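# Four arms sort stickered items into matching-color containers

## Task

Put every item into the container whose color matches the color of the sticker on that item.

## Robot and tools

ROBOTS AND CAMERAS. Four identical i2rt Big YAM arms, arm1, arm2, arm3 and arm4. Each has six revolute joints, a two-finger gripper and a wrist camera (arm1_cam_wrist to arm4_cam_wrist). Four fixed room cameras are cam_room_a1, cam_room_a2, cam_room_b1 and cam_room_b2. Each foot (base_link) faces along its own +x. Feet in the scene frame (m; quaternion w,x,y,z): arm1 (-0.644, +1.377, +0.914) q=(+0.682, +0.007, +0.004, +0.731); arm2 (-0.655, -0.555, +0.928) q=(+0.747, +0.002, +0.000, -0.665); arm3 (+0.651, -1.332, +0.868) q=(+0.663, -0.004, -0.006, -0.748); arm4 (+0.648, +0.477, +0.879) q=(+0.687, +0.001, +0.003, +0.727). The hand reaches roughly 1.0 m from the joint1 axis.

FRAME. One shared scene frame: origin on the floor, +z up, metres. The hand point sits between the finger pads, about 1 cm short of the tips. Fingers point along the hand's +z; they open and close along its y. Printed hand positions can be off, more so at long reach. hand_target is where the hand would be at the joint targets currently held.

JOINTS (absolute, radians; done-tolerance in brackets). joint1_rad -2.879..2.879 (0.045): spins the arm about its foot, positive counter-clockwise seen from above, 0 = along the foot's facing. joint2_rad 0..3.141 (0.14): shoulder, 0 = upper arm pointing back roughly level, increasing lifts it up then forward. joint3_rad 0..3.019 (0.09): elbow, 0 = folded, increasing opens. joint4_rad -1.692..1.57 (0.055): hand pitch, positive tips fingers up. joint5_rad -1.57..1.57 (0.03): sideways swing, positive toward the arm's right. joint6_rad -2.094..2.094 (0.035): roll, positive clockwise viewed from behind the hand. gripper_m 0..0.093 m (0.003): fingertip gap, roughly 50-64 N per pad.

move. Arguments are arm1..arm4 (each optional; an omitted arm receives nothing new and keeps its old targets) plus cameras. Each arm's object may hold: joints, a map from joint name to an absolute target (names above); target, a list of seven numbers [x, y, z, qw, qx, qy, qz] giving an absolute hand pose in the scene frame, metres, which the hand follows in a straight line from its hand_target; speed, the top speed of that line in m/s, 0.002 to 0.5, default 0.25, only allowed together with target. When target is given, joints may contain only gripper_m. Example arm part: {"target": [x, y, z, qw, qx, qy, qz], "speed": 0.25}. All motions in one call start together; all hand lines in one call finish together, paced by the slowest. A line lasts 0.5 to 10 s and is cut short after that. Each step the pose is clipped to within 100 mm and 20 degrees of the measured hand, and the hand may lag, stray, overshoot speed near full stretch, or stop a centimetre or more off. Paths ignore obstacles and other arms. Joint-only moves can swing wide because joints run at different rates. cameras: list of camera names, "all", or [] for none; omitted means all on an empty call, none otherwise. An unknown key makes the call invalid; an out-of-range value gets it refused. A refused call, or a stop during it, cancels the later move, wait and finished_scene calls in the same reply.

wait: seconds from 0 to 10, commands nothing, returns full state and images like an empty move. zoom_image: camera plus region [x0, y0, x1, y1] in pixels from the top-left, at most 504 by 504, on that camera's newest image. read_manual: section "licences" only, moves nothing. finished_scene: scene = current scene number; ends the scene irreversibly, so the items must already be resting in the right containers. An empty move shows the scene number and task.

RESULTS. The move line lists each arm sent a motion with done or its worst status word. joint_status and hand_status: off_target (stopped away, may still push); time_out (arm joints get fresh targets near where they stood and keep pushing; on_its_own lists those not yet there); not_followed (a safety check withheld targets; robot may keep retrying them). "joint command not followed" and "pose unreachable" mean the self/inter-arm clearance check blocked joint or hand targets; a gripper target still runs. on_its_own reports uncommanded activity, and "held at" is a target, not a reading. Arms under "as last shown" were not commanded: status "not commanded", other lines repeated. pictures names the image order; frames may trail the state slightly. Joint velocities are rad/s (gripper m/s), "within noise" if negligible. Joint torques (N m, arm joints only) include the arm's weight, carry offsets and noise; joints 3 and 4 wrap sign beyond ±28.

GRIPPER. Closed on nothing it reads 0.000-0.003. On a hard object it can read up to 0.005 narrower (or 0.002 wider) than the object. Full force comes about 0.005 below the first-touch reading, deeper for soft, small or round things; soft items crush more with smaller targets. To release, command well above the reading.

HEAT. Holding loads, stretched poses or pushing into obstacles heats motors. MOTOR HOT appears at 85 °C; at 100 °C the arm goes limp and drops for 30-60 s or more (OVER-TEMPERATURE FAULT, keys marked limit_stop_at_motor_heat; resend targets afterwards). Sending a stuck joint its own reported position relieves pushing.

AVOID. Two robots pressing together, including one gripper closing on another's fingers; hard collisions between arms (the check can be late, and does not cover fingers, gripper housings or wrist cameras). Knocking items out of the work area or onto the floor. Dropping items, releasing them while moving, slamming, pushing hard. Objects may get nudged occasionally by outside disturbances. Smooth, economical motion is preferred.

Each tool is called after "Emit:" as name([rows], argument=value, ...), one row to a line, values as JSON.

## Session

Emit:
move(arm1={"joints": {"joint1_rad": 1.5, "joint2_rad": 0.534, "joint3_rad": 1.403, "joint4_rad": -1.611, "joint5_rad": 0, "joint6_rad": 0, "gripper_m": 0.093}}, arm2={"joints": {"joint1_rad": -1.69, "joint2_rad": 0.534, "joint3_rad": 1.403, "joint4_rad": -1.611, "joint5_rad": 0, "joint6_rad": 0, "gripper_m": 0.093}}, arm3={"joints": {"joint1_rad": 1.69, "joint2_rad": 0.534, "joint3_rad": 1.403, "joint4_rad": -1.611, "joint5_rad": 0, "joint6_rad": 0, "gripper_m": 0.093}}, arm4={"joints": {"joint1_rad": -1.63, "joint2_rad": 0.534, "joint3_rad": 1.403, "joint4_rad": -1.611, "joint5_rad": 0, "joint6_rad": 0, "gripper_m": 0.093}}, cameras=["all"])

Scene clock: 1.93 s.
Joint torques (N m): arm1=[-1.2 4.78 8.64 1.13 -0.04 -0.05] | arm2=[0.26 2.84 10.32 1.66 0.03 -0.08] | arm3=[2.02 4.6 10.15 1.06 0.05 -0.11] | arm4=[0.67 4.07 6.86 0.77 0.12 0.17]
Motor temperatures (°C): arm1=[20 23 27 23 21 21 21] | arm2=[23 24 26 22 22 20 23] | arm3=[24 23 24 23 24 23 23] | arm4=[22 22 24 22 24 21 24]
Heat: arm1: hottest joint3_rad 27 °C; arm2: hottest joint3_rad 26 °C; arm3: hottest joint1_rad 24 °C; arm4: hottest joint3_rad 24 °C.
move: arm1 done; arm2 done; arm3 done; arm4 done
Joint velocities: within noise
arm1.joint_positions: joint1_rad=+1.493 joint2_rad=+0.538 joint3_rad=+1.397 joint4_rad=-1.602 joint5_rad=+0.000 joint6_rad=+0.008 gripper_m=+0.09306
arm1.joint_status: all done
arm1.hand: x=-0.7978 y=+1.3780 z=+1.4221 quat_wxyz=(-0.002, +0.912, -0.007, -0.409) (m; scene frame)
arm1.hand_target: x=-0.7939 y=+1.3767 z=+1.4237 quat_wxyz=(-0.002, +0.912, +0.000, -0.410) (m; scene frame)
arm1.hand_status: not commanded
arm2.joint_positions: joint1_rad=-1.685 joint2_rad=+0.530 joint3_rad=+1.383 joint4_rad=-1.598 joint5_rad=-0.001 joint6_rad=+0.014 gripper_m=+0.09310
arm2.joint_status: all done
arm2.hand: x=-0.8173 y=-0.5571 z=+1.4294 quat_wxyz=(-0.003, -0.916, +0.004, +0.401) (m; scene frame)
arm2.hand_target: x=-0.8143 y=-0.5561 z=+1.4351 quat_wxyz=(+0.002, -0.916, +0.000, +0.402) (m; scene frame)
arm2.hand_status: not commanded
arm3.joint_positions: joint1_rad=+1.679 joint2_rad=+0.525 joint3_rad=+1.369 joint4_rad=-1.603 joint5_rad=+0.000 joint6_rad=+0.007 gripper_m=+0.09306
arm3.joint_status: all done
arm3.hand: x=+0.8109 y=-1.3273 z=+1.3630 quat_wxyz=(-0.396, -0.006, -0.918, +0.007) (m; scene frame)
arm3.hand_target: x=+0.8088 y=-1.3254 z=+1.3749 quat_wxyz=(-0.403, +0.002, -0.915, +0.007) (m; scene frame)
arm3.hand_status: not commanded
arm4.joint_positions: joint1_rad=-1.626 joint2_rad=+0.532 joint3_rad=+1.399 joint4_rad=-1.598 joint5_rad=-0.002 joint6_rad=-0.013 gripper_m=+0.09311
arm4.joint_status: all done
arm4.hand: x=+0.8105 y=+0.4791 z=+1.3864 quat_wxyz=(-0.405, +0.008, -0.914, +0.003) (m; scene frame)
arm4.hand_target: x=+0.8086 y=+0.4782 z=+1.3857 quat_wxyz=(-0.401, +0.000, -0.916, +0.002) (m; scene frame)
arm4.hand_status: not commanded
pictures: arm1_cam_wrist, arm2_cam_wrist, arm3_cam_wrist, arm4_cam_wrist, cam_room_a1, cam_room_a2, cam_room_b1, cam_room_b2
Images, in order (width x height): arm1_cam_wrist 672x504, arm2_cam_wrist 672x504, arm3_cam_wrist 672x504, arm4_cam_wrist 672x504, cam_room_a1 672x504, cam_room_a2 672x504, cam_room_b1 672x504, cam_room_b2 672x504.

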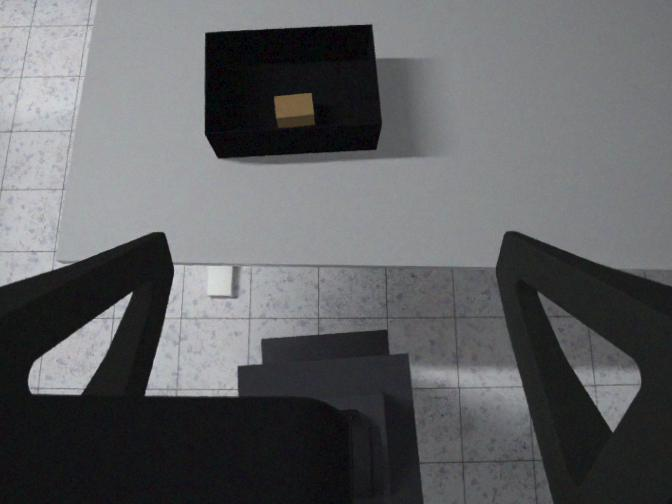

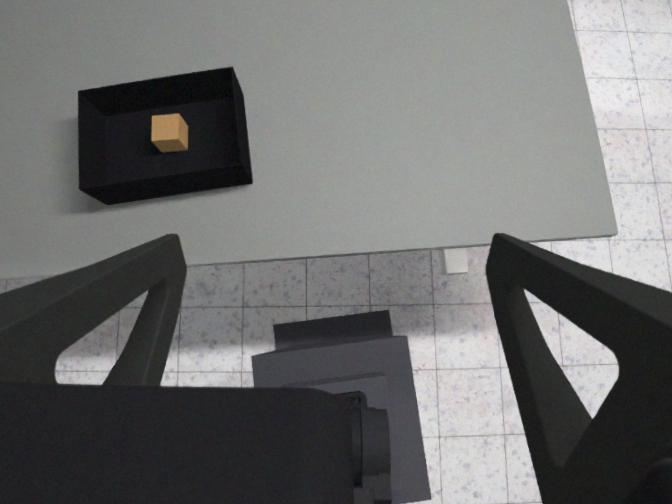

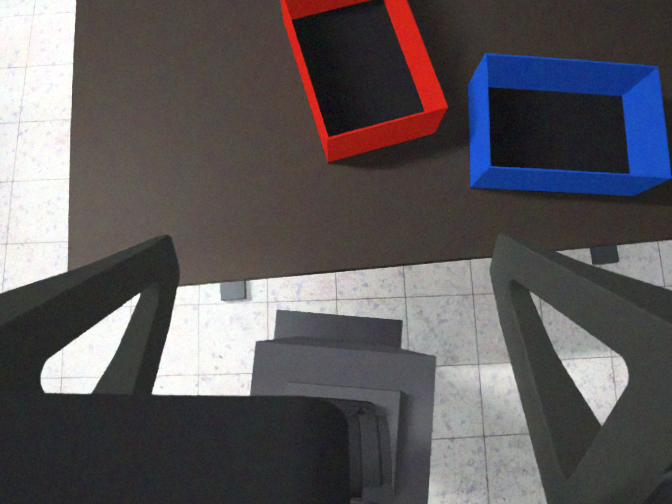

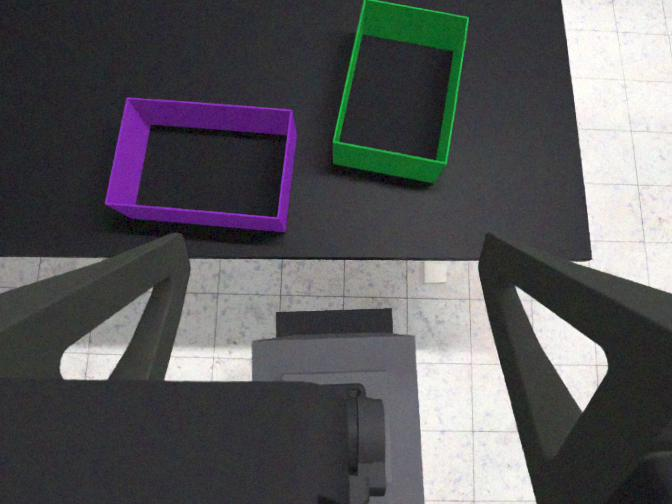

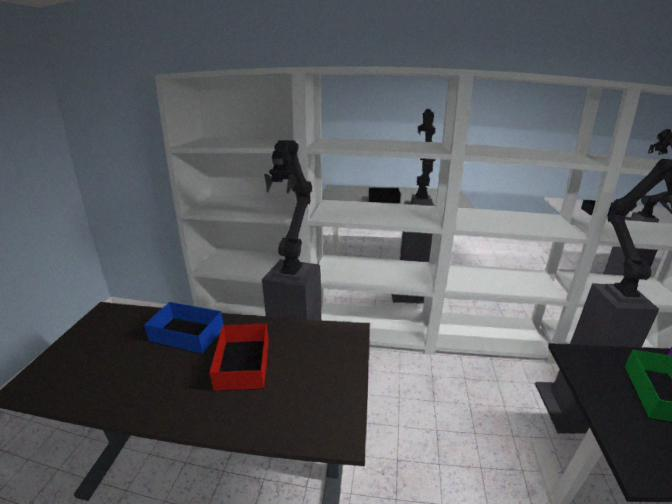

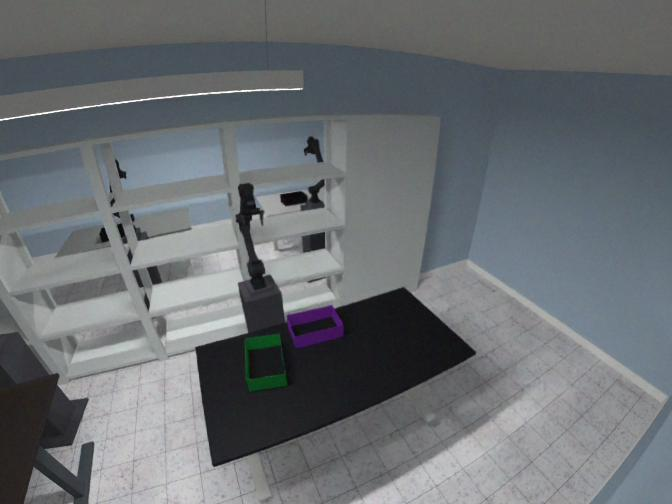

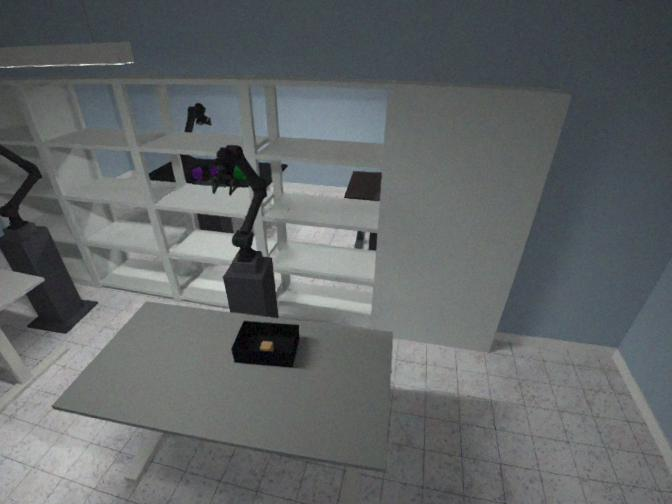

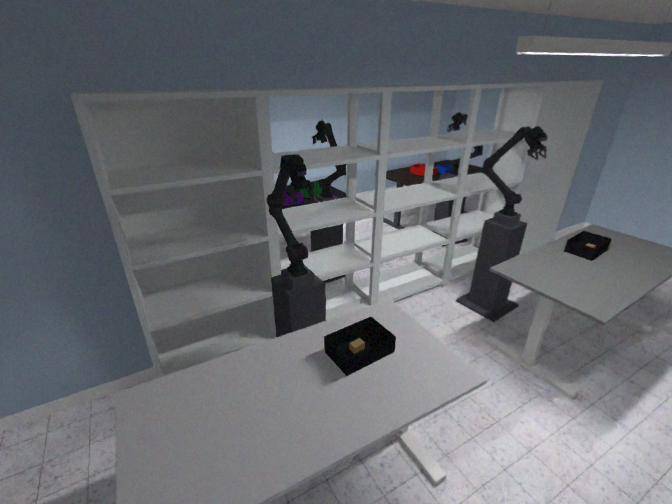

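Emit:
move(arm1={"target": [-1.225, 1.312, 0.94, 0, 0.9992, 0.0393, 0], "speed": 0.35}, arm2={"target": [-1.21, -0.87, 0.94, 0, 0.9981, 0.0610, 0], "speed": 0.35}, cameras=["arm1_cam_wrist", "arm2_cam_wrist", "cam_room_b1", "cam_room_b2", "cam_room_a1", "cam_room_a2"])

Emit:
zoom_image(camera="cam_room_b2", region=[320, 310, 400, 380])

Emit:
zoom_image(camera="cam_room_b1", region=[220, 310, 320, 380])

Emit:
zoom_image(camera="cam_room_b2", region=[560, 220, 620, 270])

Scene clock: 25.23 s.
Joint torques (N m): arm1=[-0.32 -16.97 13.49 -0.03 -0.03 -0.03] | arm2=[1.44 -22.24 13.74 0.08 -0.15 0.09] | arm3=[2.02 4.48 10.15 1.1 0.05 -0.11] | arm4=[0.5 3.9 6.94 0.58 0.16 0.18]
Motor temperatures (°C): arm1=[20 23 29 23 21 21 21] | arm2=[23 24 29 22 22 20 23] | arm3=[24 23 26 23 24 23 23] | arm4=[22 22 26 22 24 21 24]
Heat: arm1: hottest joint3_rad 29 °C; arm2: hottest joint3_rad 29 °C; arm3: hottest joint3_rad 26 °C; arm4: hottest joint3_rad 26 °C.
move: arm1 off_target; arm2 off_target
Joint velocities: within noise
arm1.joint_positions: joint1_rad=+1.602 joint2_rad=+2.039 joint3_rad=+1.492 joint4_rad=-1.093 joint5_rad=-0.003 joint6_rad=+0.041 gripper_m=+0.09306
arm1.joint_status: not commanded
arm1.hand: x=-1.2037 y=+1.3211 z=+0.9166 quat_wxyz=(-0.003, +0.999, +0.030, +0.026) (m; scene frame)
arm1.hand_target: x=-1.2238 y=+1.3119 z=+0.9406 quat_wxyz=(+0.000, +0.999, +0.039, +0.000) (m; scene frame)
arm1.hand_status: off_target (0.033 m and 3.2 deg from the pose sent, 0.647 m and 48.6 deg at the start)
arm2.joint_positions: joint1_rad=-1.180 joint2_rad=+2.138 joint3_rad=+1.690 joint4_rad=-1.148 joint5_rad=+0.002 joint6_rad=+0.392 gripper_m=+0.09309
arm2.joint_status: not commanded
arm2.hand: x=-1.1979 y=-0.8563 z=+0.9285 quat_wxyz=(+0.008, -0.998, -0.058, -0.012) (m; scene frame)
arm2.hand_target: x=-1.2092 y=-0.8697 z=+0.9402 quat_wxyz=(+0.000, -0.998, -0.061, +0.000) (m; scene frame)
arm2.hand_status: off_target (0.022 m and 1.7 deg from the pose sent, 0.701 m and 47.8 deg at the start)
arm3, arm4: as last shown
pictures: arm1_cam_wrist, arm2_cam_wrist, cam_room_a1, cam_room_a2, cam_room_b1, cam_room_b2
Images, in order (width x height): arm1_cam_wrist 672x504, arm2_cam_wrist 672x504, cam_room_a1 672x504, cam_room_a2 672x504, cam_room_b1 672x504, cam_room_b2 672x504.

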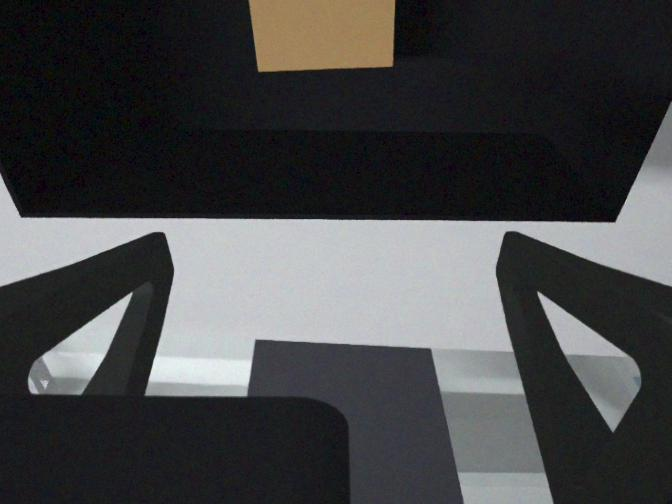

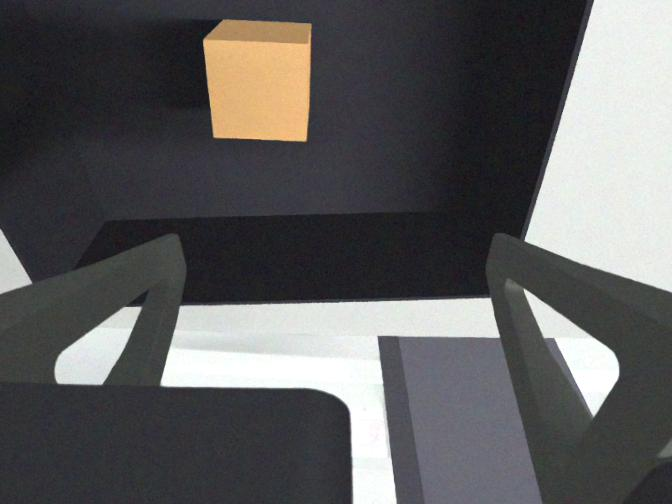

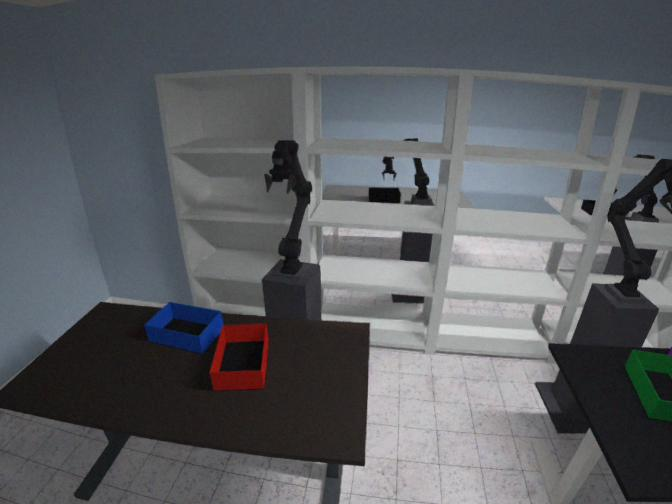

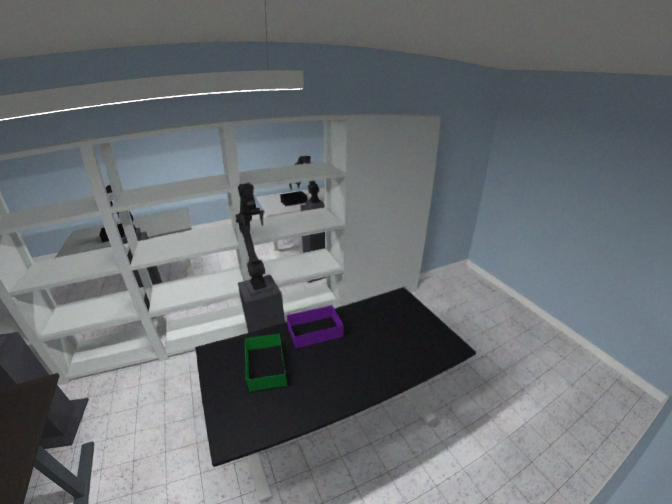

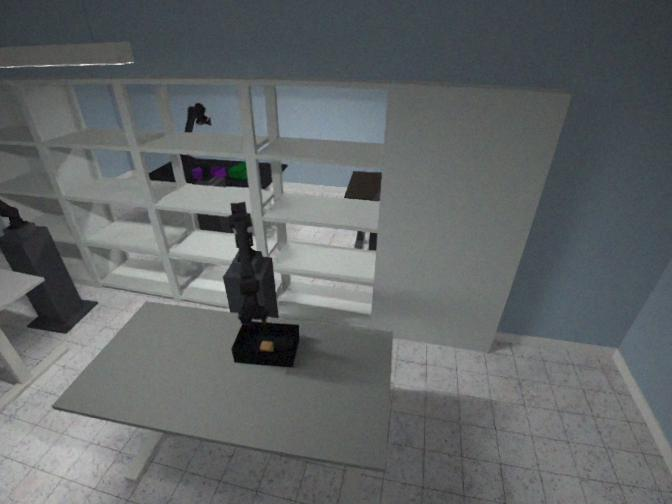

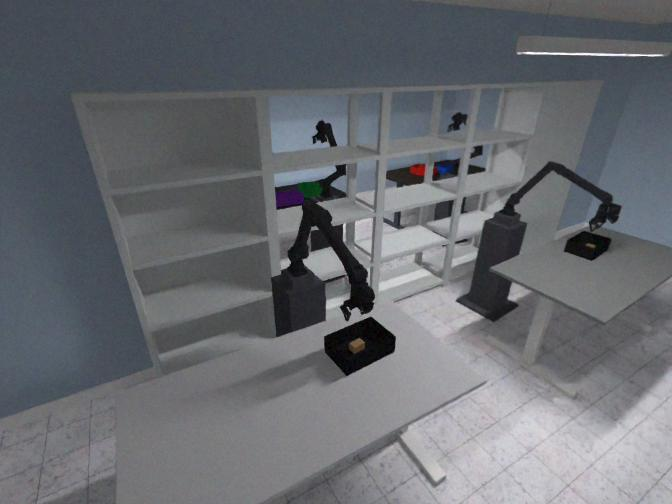

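Scaled by 6.300.

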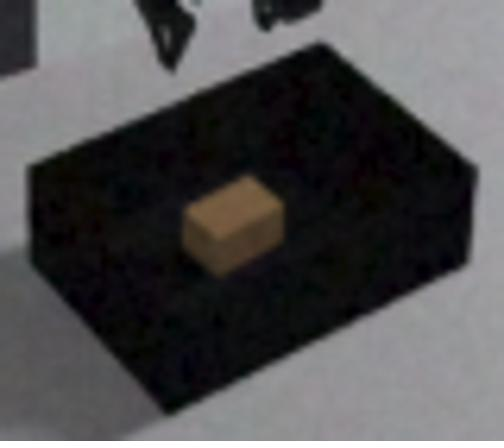

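Scaled by 5.040.

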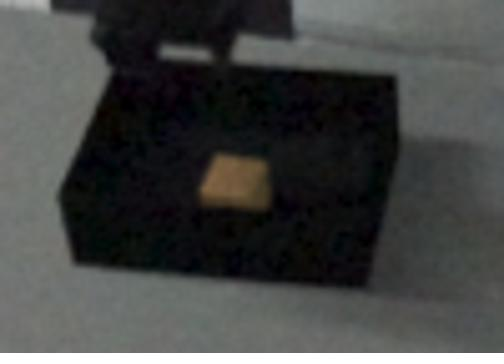

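Scaled by 8.400.

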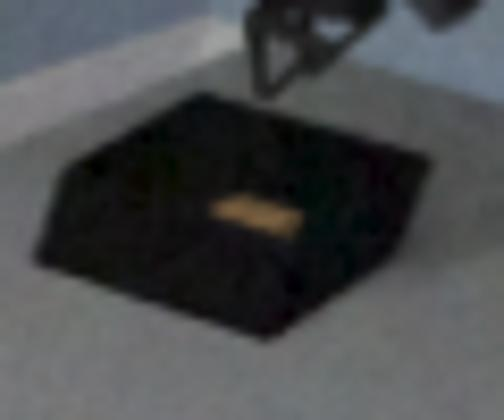

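Emit:
move(arm1={"target": [-1.254, 1.309, 0.815, 0, 0.9984, 0.0558, 0], "speed": 0.15}, arm2={"target": [-1.217, -0.907, 0.82, 0, 0.9990, 0.0436, 0], "speed": 0.15}, cameras=["arm1_cam_wrist", "arm2_cam_wrist"])

Scene clock: 48.73 s.
Joint torques (N m): arm1=[-1.14 -16.91 12.03 0.5 -0.03 -0.06] | arm2=[1.38 -22.07 12.82 1.1 -0.11 0.23] | arm3=[2.02 4.37 10.14 1.07 0.04 -0.11] | arm4=[0.32 3.84 6.95 0.72 0.13 0.2]
Motor temperatures (°C): arm1=[20 24 31 23 21 21 21] | arm2=[23 25 33 22 22 20 23] | arm3=[24 23 28 23 24 23 23] | arm4=[22 22 28 22 24 21 24]
Heat: arm1: hottest joint3_rad 31 °C; arm2: hottest joint3_rad 33 °C; arm3: hottest joint3_rad 28 °C; arm4: hottest joint3_rad 28 °C.
move: arm1 off_target; arm2 off_target
Joint velocities: within noise
arm1.joint_positions: joint1_rad=+1.602 joint2_rad=+2.260 joint3_rad=+1.545 joint4_rad=-0.921 joint5_rad=-0.003 joint6_rad=+0.008 gripper_m=+0.09306
arm1.joint_status: not commanded
arm1.hand: x=-1.2300 y=+1.3189 z=+0.8069 quat_wxyz=(-0.002, +0.999, +0.046, +0.025) (m; scene frame)
arm1.hand_target: x=-1.2529 y=+1.3091 z=+0.8159 quat_wxyz=(+0.000, +0.998, +0.056, +0.000) (m; scene frame)
arm1.hand_status: off_target (0.027 m and 3.1 deg from the pose sent, 0.114 m and 4.3 deg at the start)
arm2.joint_positions: joint1_rad=-1.135 joint2_rad=+2.336 joint3_rad=+1.748 joint4_rad=-1.008 joint5_rad=+0.001 joint6_rad=+0.458 gripper_m=+0.09309
arm2.joint_status: not commanded
arm2.hand: x=-1.2040 y=-0.8928 z=+0.8247 quat_wxyz=(+0.008, -0.999, -0.047, -0.012) (m; scene frame)
arm2.hand_target: x=-1.2161 y=-0.9066 z=+0.8206 quat_wxyz=(+0.000, -0.999, -0.044, +0.000) (m; scene frame)
arm2.hand_status: off_target (0.020 m and 1.7 deg from the pose sent, 0.121 m and 2.3 deg at the start)
arm3, arm4: as last shown
pictures: arm1_cam_wrist, arm2_cam_wrist
Images, in order (width x height): arm1_cam_wrist 672x504, arm2_cam_wrist 672x504.

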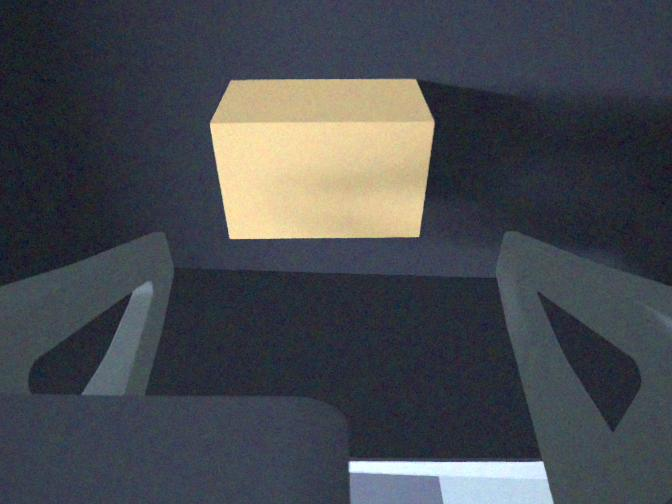

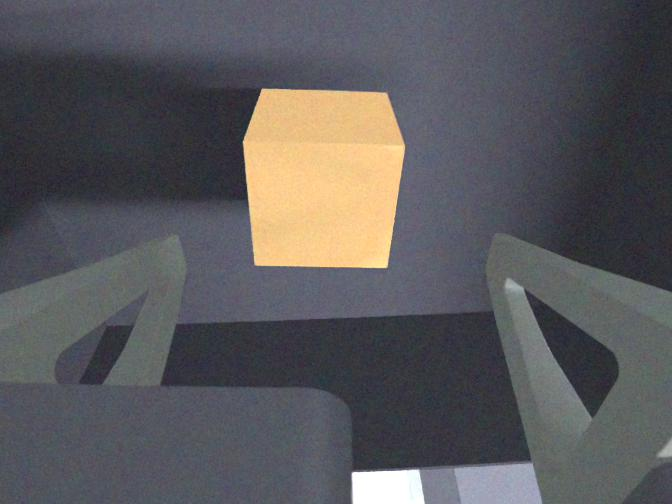

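Emit:
move(arm1={"target": [-1.260, 1.305, 0.763, 0, 0.9984, 0.0558, 0], "speed": 0.1}, arm2={"target": [-1.217, -0.911, 0.764, 0, 0.9990, 0.0436, 0], "speed": 0.1})

Emit:
move(arm1={"joints": {"gripper_m": 0.05}}, arm2={"joints": {"gripper_m": 0.038}}, cameras=["arm1_cam_wrist", "arm2_cam_wrist"])

Emit:
move(arm1={"target": [-1.20, 1.31, 0.98, 0, 0.9984, 0.0558, 0], "speed": 0.25}, arm2={"target": [-1.16, -0.88, 0.98, 0, 0.9990, 0.0436, 0], "speed": 0.25})

Emit:
move(arm1={"joints": {"joint1_rad": -2.25, "joint2_rad": 0.8, "joint3_rad": 1.1, "joint4_rad": -0.85, "joint5_rad": 0, "joint6_rad": 0}}, arm2={"joints": {"joint1_rad": 1.57, "joint2_rad": 0.8, "joint3_rad": 1.1, "joint4_rad": -0.85, "joint5_rad": 0, "joint6_rad": 0}}, cameras=["all"])

Scene clock: 71.70 s.
Joint torques (N m): arm1=[-0.97 -17.79 11.4 0.9 -0.06 0.02] | arm2=[1.44 -22.59 12.18 1.11 -0.11 0.22] | arm3=[2.2 4.54 10.18 1.07 0.05 -0.11] | arm4=[0.62 4.13 6.94 0.8 0.15 0.15]
Motor temperatures (°C): arm1=[20 26 32 23 21 21 21] | arm2=[23 27 33 22 22 20 23] | arm3=[24 23 29 23 24 23 23] | arm4=[22 22 29 22 24 21 24]
Heat: arm1: hottest joint3_rad 32 °C; arm2: hottest joint3_rad 33 °C; arm3: hottest joint3_rad 29 °C; arm4: hottest joint3_rad 29 °C.
move: arm1 off_target; arm2 off_target
Joint velocities: within noise
arm1.joint_positions: joint1_rad=+1.608 joint2_rad=+2.363 joint3_rad=+1.578 joint4_rad=-0.851 joint5_rad=-0.003 joint6_rad=+0.008 gripper_m=+0.09306
arm1.joint_status: not commanded
arm1.hand: x=-1.2364 y=+1.3148 z=+0.7559 quat_wxyz=(-0.002, +0.998, +0.049, +0.025) (m; scene frame)
arm1.hand_target: x=-1.2591 y=+1.3050 z=+0.7639 quat_wxyz=(+0.000, +0.998, +0.056, +0.000) (m; scene frame)
arm1.hand_status: off_target (0.027 m and 2.9 deg from the pose sent, 0.055 m and 3.1 deg at the start)
arm2.joint_positions: joint1_rad=-1.132 joint2_rad=+2.434 joint3_rad=+1.769 joint4_rad=-0.931 joint5_rad=+0.001 joint6_rad=+0.463 gripper_m=+0.09309
arm2.joint_status: not commanded
arm2.hand: x=-1.2057 y=-0.8960 z=+0.7695 quat_wxyz=(+0.008, -0.999, -0.046, -0.012) (m; scene frame)
arm2.hand_target: x=-1.2161 y=-0.9107 z=+0.7645 quat_wxyz=(+0.000, -0.999, -0.044, +0.000) (m; scene frame)
arm2.hand_status: off_target (0.020 m and 1.7 deg from the pose sent, 0.065 m and 1.7 deg at the start)
arm3, arm4: as last shown

Scene clock: 72.30 s.
Joint torques (N m): arm1=[-1.32 -17.08 11.49 0.79 -0.01 0.02] | arm2=[1.49 -22.53 12.15 1.13 -0.06 0.2] | arm3=[2.02 4.48 10.15 1.1 0.05 -0.12] | arm4=[0.5 3.9 6.93 0.8 0.14 0.16]
Motor temperatures (°C): arm1=[20 26 32 23 21 21 21] | arm2=[23 27 33 22 22 20 23] | arm3=[24 23 29 23 24 23 23] | arm4=[22 22 29 22 24 21 24]
Heat: arm1: hottest joint3_rad 32 °C; arm2: hottest joint3_rad 33 °C; arm3: hottest joint3_rad 29 °C; arm4: hottest joint3_rad 29 °C.
move: arm1 off_target; arm2 off_target
Joint velocities: within noise
arm1.joint_positions: joint1_rad=+1.608 joint2_rad=+2.363 joint3_rad=+1.578 joint4_rad=-0.850 joint5_rad=-0.003 joint6_rad=+0.008 gripper_m=+0.06843
arm1.joint_status: gripper_m off_target (ended at +0.06846, target +0.05000)
arm1.hand: x=-1.2366 y=+1.3148 z=+0.7559 quat_wxyz=(-0.002, +0.999, +0.049, +0.024) (m; scene frame)
arm1.hand_target: x=-1.2590 y=+1.3050 z=+0.7639 quat_wxyz=(+0.000, +0.998, +0.056, +0.000) (m; scene frame)
arm1.hand_status: not commanded
arm2.joint_positions: joint1_rad=-1.132 joint2_rad=+2.434 joint3_rad=+1.769 joint4_rad=-0.931 joint5_rad=+0.000 joint6_rad=+0.465 gripper_m=+0.05314
arm2.joint_status: gripper_m off_target (ended at +0.05316, target +0.03800)
arm2.hand: x=-1.2057 y=-0.8962 z=+0.7694 quat_wxyz=(+0.008, -0.999, -0.045, -0.012) (m; scene frame)
arm2.hand_target: x=-1.2161 y=-0.9106 z=+0.7645 quat_wxyz=(+0.000, -0.999, -0.044, +0.000) (m; scene frame)
arm2.hand_status: not commanded
arm3, arm4: as last shown
pictures: arm1_cam_wrist, arm2_cam_wrist
Images, in order (width x height): arm1_cam_wrist 672x504, arm2_cam_wrist 672x504.

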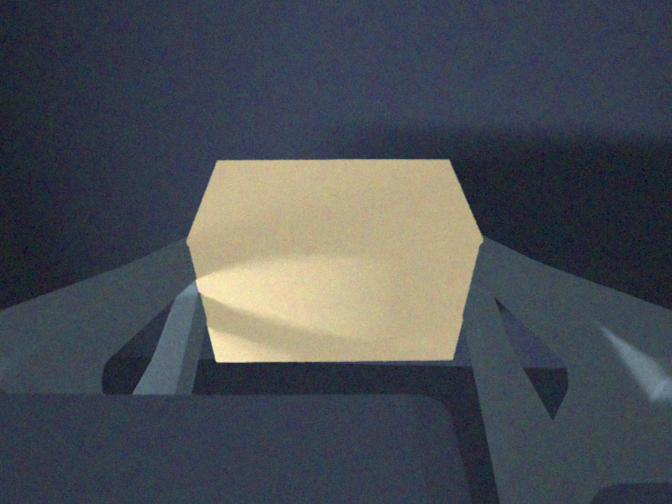

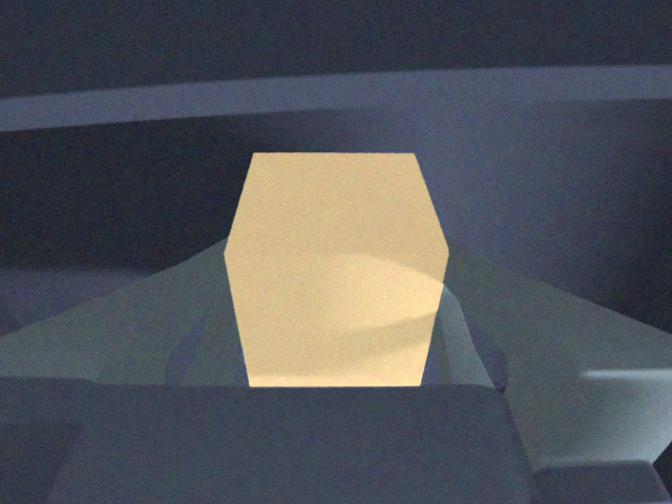

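Scene clock: 73.90 s.
Joint torques (N m): arm1=[-0.67 -16.38 9.73 0.27 -0.03 0.02] | arm2=[1.49 -22.18 8.99 0.24 -0.04 0.21] | arm3=[1.96 4.48 10.19 1.09 0.04 -0.11] | arm4=[0.67 4.13 6.91 0.84 0.15 0.15]
Motor temperatures (°C): arm1=[20 26 32 23 21 21 21] | arm2=[23 27 33 22 22 20 23] | arm3=[24 23 29 23 24 23 23] | arm4=[22 22 29 22 24 21 24]
Heat: arm1: hottest joint3_rad 32 °C; arm2: hottest joint3_rad 33 °C; arm3: hottest joint3_rad 29 °C; arm4: hottest joint3_rad 29 °C.
move: arm1 done; arm2 done
Joint velocities: within noise
arm1.joint_positions: joint1_rad=+1.610 joint2_rad=+1.936 joint3_rad=+1.496 joint4_rad=-1.149 joint5_rad=-0.003 joint6_rad=+0.008 gripper_m=+0.06843
arm1.joint_status: not commanded
arm1.hand: x=-1.2015 y=+1.3167 z=+0.9744 quat_wxyz=(-0.001, +0.999, +0.050, +0.001) (m; scene frame)
arm1.hand_target: x=-1.2000 y=+1.3101 z=+0.9800 quat_wxyz=(+0.000, +0.998, +0.056, +0.000) (m; scene frame)
arm1.hand_status: done (0.009 m and 0.7 deg from the pose sent, 0.227 m and 2.9 deg at the start)
arm2.joint_positions: joint1_rad=-1.126 joint2_rad=+2.014 joint3_rad=+1.639 joint4_rad=-1.170 joint5_rad=+0.000 joint6_rad=+0.470 gripper_m=+0.05314
arm2.joint_status: not commanded
arm2.hand: x=-1.1694 y=-0.8785 z=+0.9839 quat_wxyz=(-0.005, -0.999, -0.046, +0.010) (m; scene frame)
arm2.hand_target: x=-1.1602 y=-0.8799 z=+0.9801 quat_wxyz=(+0.000, -0.999, -0.044, +0.000) (m; scene frame)
arm2.hand_status: done (0.010 m and 1.3 deg from the pose sent, 0.216 m and 1.6 deg at the start)
arm3, arm4: as last shown

Scene clock: 76.63 s.
Joint torques (N m): arm1=[-1.32 -1.08 13.15 2.26 -0.02 0.11] | arm2=[0.97 -4.72 10.95 2.71 0.15 -0.06] | arm3=[2.08 4.48 10.19 1.1 0.05 -0.12] | arm4=[0.56 3.72 6.97 0.68 0.14 0.15]
Motor temperatures (°C): arm1=[20 26 32 23 23 21 21] | arm2=[23 27 33 22 22 20 23] | arm3=[24 23 29 23 24 23 23] | arm4=[22 22 29 22 24 21 24]
Heat: arm1: hottest joint3_rad 32 °C; arm2: hottest joint3_rad 33 °C; arm3: hottest joint3_rad 29 °C; arm4: hottest joint3_rad 29 °C.
move: arm1 done; arm2 done
Joint velocities: within noise
arm1.joint_positions: joint1_rad=-2.260 joint2_rad=+0.801 joint3_rad=+1.083 joint4_rad=-0.865 joint5_rad=+0.002 joint6_rad=-0.007 gripper_m=+0.06850
arm1.joint_status: all done
arm1.hand: x=-0.3289 y=+1.1552 z=+1.3292 quat_wxyz=(-0.444, -0.265, -0.843, +0.148) (m; scene frame)
arm1.hand_target: x=-0.3248 y=+1.1572 z=+1.3422 quat_wxyz=(-0.459, -0.262, -0.836, +0.148) (m; scene frame)
arm1.hand_status: not commanded
arm2.joint_positions: joint1_rad=+1.568 joint2_rad=+0.803 joint3_rad=+1.109 joint4_rad=-0.857 joint5_rad=-0.003 joint6_rad=+0.012 gripper_m=+0.05315
arm2.joint_status: all done
arm2.hand: x=-0.2768 y=-0.5131 z=+1.3652 quat_wxyz=(-0.488, +0.045, -0.871, -0.034) (m; scene frame)
arm2.hand_target: x=-0.2772 y=-0.5129 z=+1.3627 quat_wxyz=(-0.489, +0.050, -0.871, -0.030) (m; scene frame)
arm2.hand_status: not commanded
arm3, arm4: as last shown
pictures: arm1_cam_wrist, arm2_cam_wrist, arm3_cam_wrist, arm4_cam_wrist, cam_room_a1, cam_room_a2, cam_room_b1, cam_room_b2
Images, in order (width x height): arm1_cam_wrist 672x504, arm2_cam_wrist 672x504, arm3_cam_wrist 672x504, arm4_cam_wrist 672x504, cam_room_a1 672x504, cam_room_a2 672x504, cam_room_b1 672x504, cam_room_b2 672x504.

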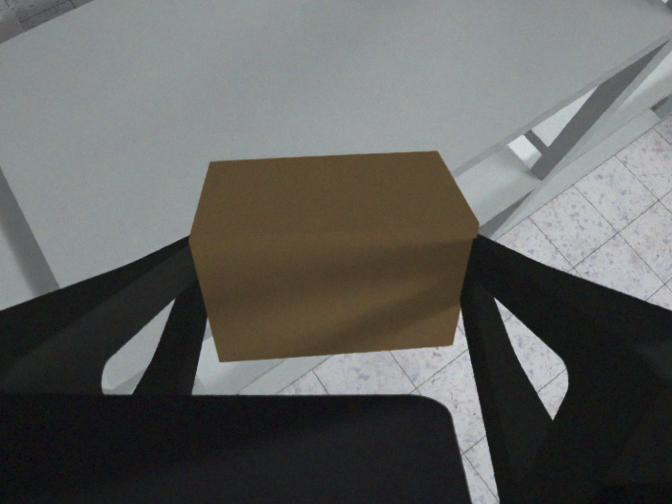

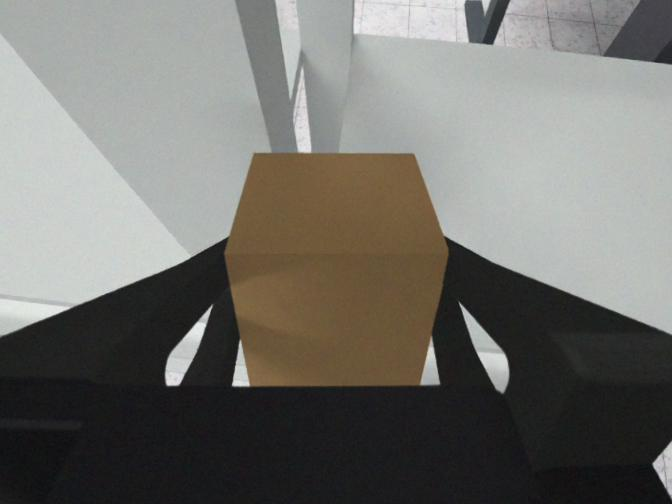

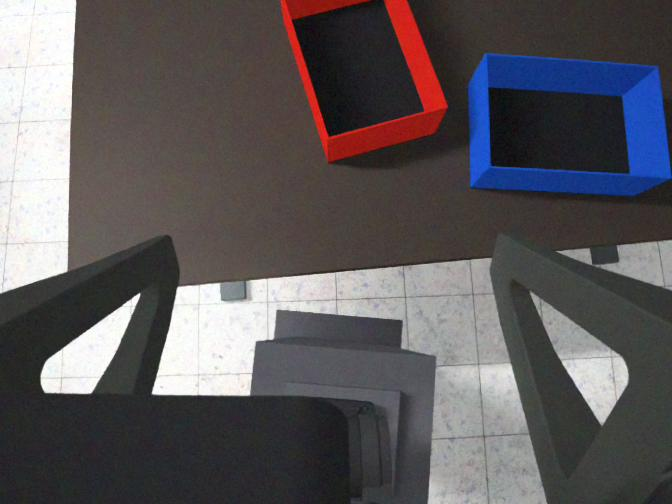

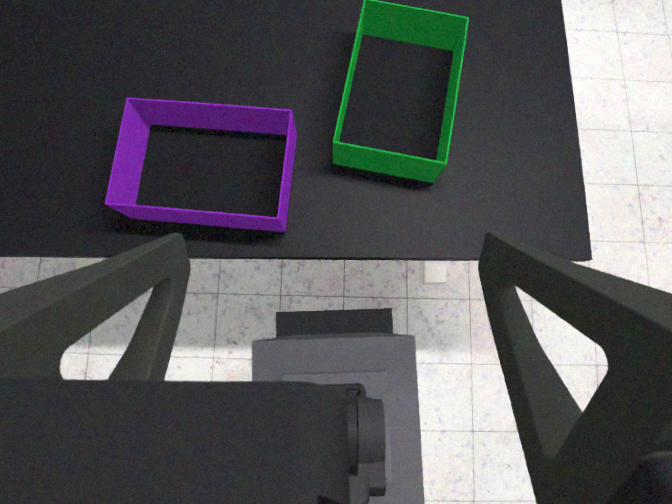

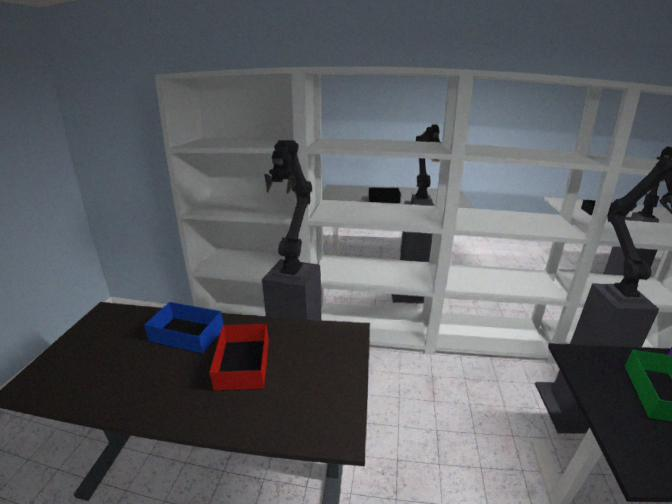

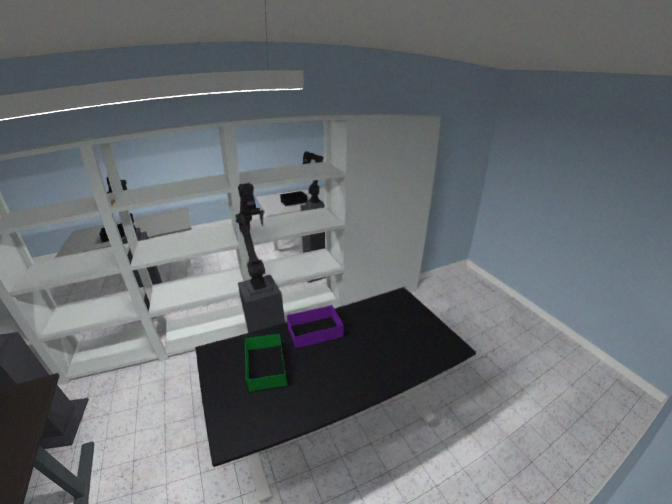

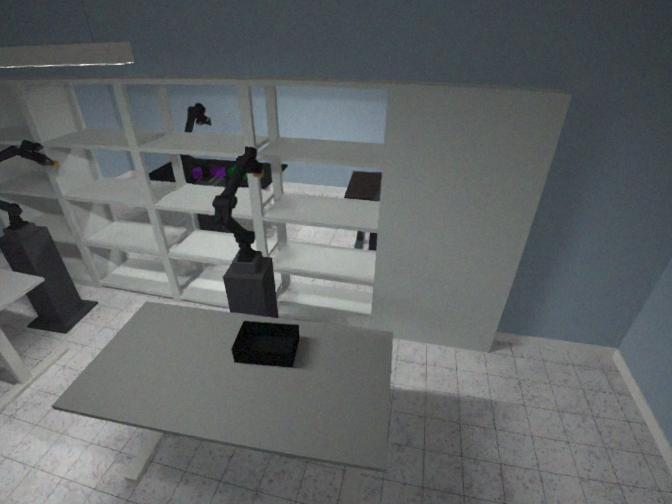

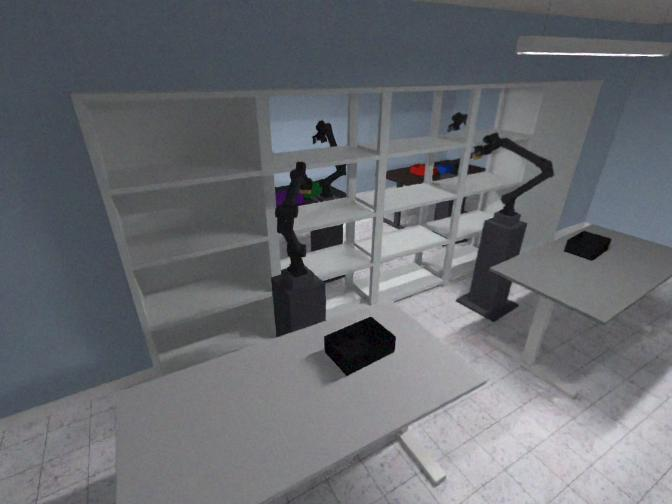

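Emit:
zoom_image(camera="cam_room_a2", region=[280, 130, 350, 200])

Emit:
zoom_image(camera="cam_room_a1", region=[390, 110, 460, 180])

Emit:
zoom_image(camera="cam_room_b2", region=[270, 150, 340, 220])

Emit:
zoom_image(camera="cam_room_b2", region=[460, 120, 530, 190])

Scaled by 7.200.

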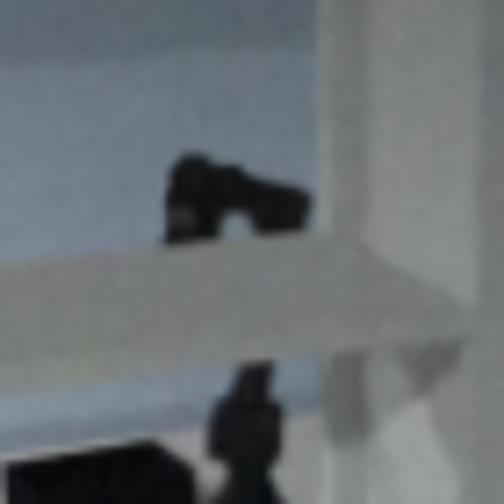

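Scaled by 7.200.

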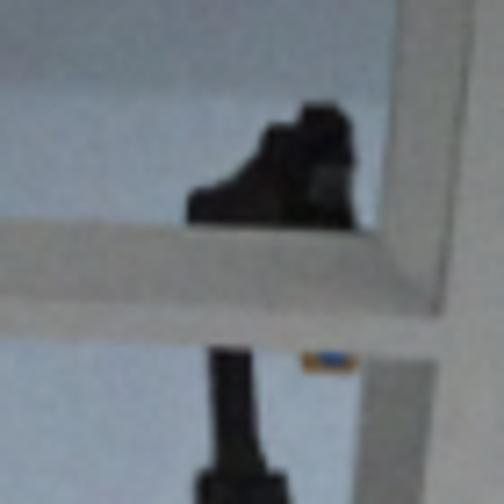

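Scaled by 7.200.

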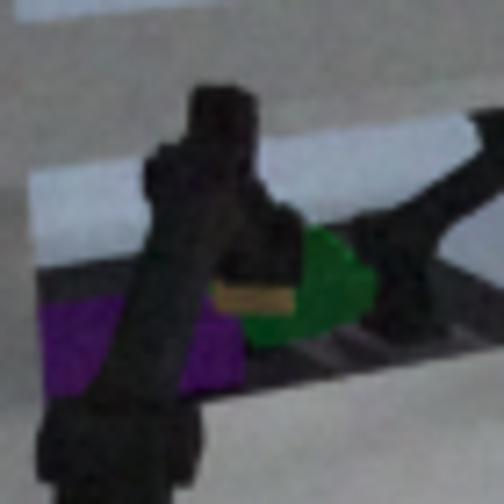

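Scaled by 7.200.

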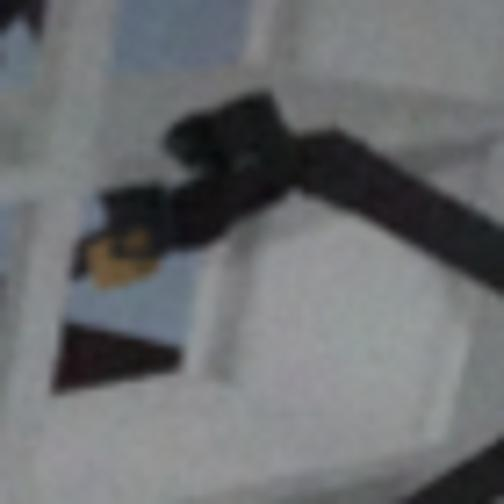

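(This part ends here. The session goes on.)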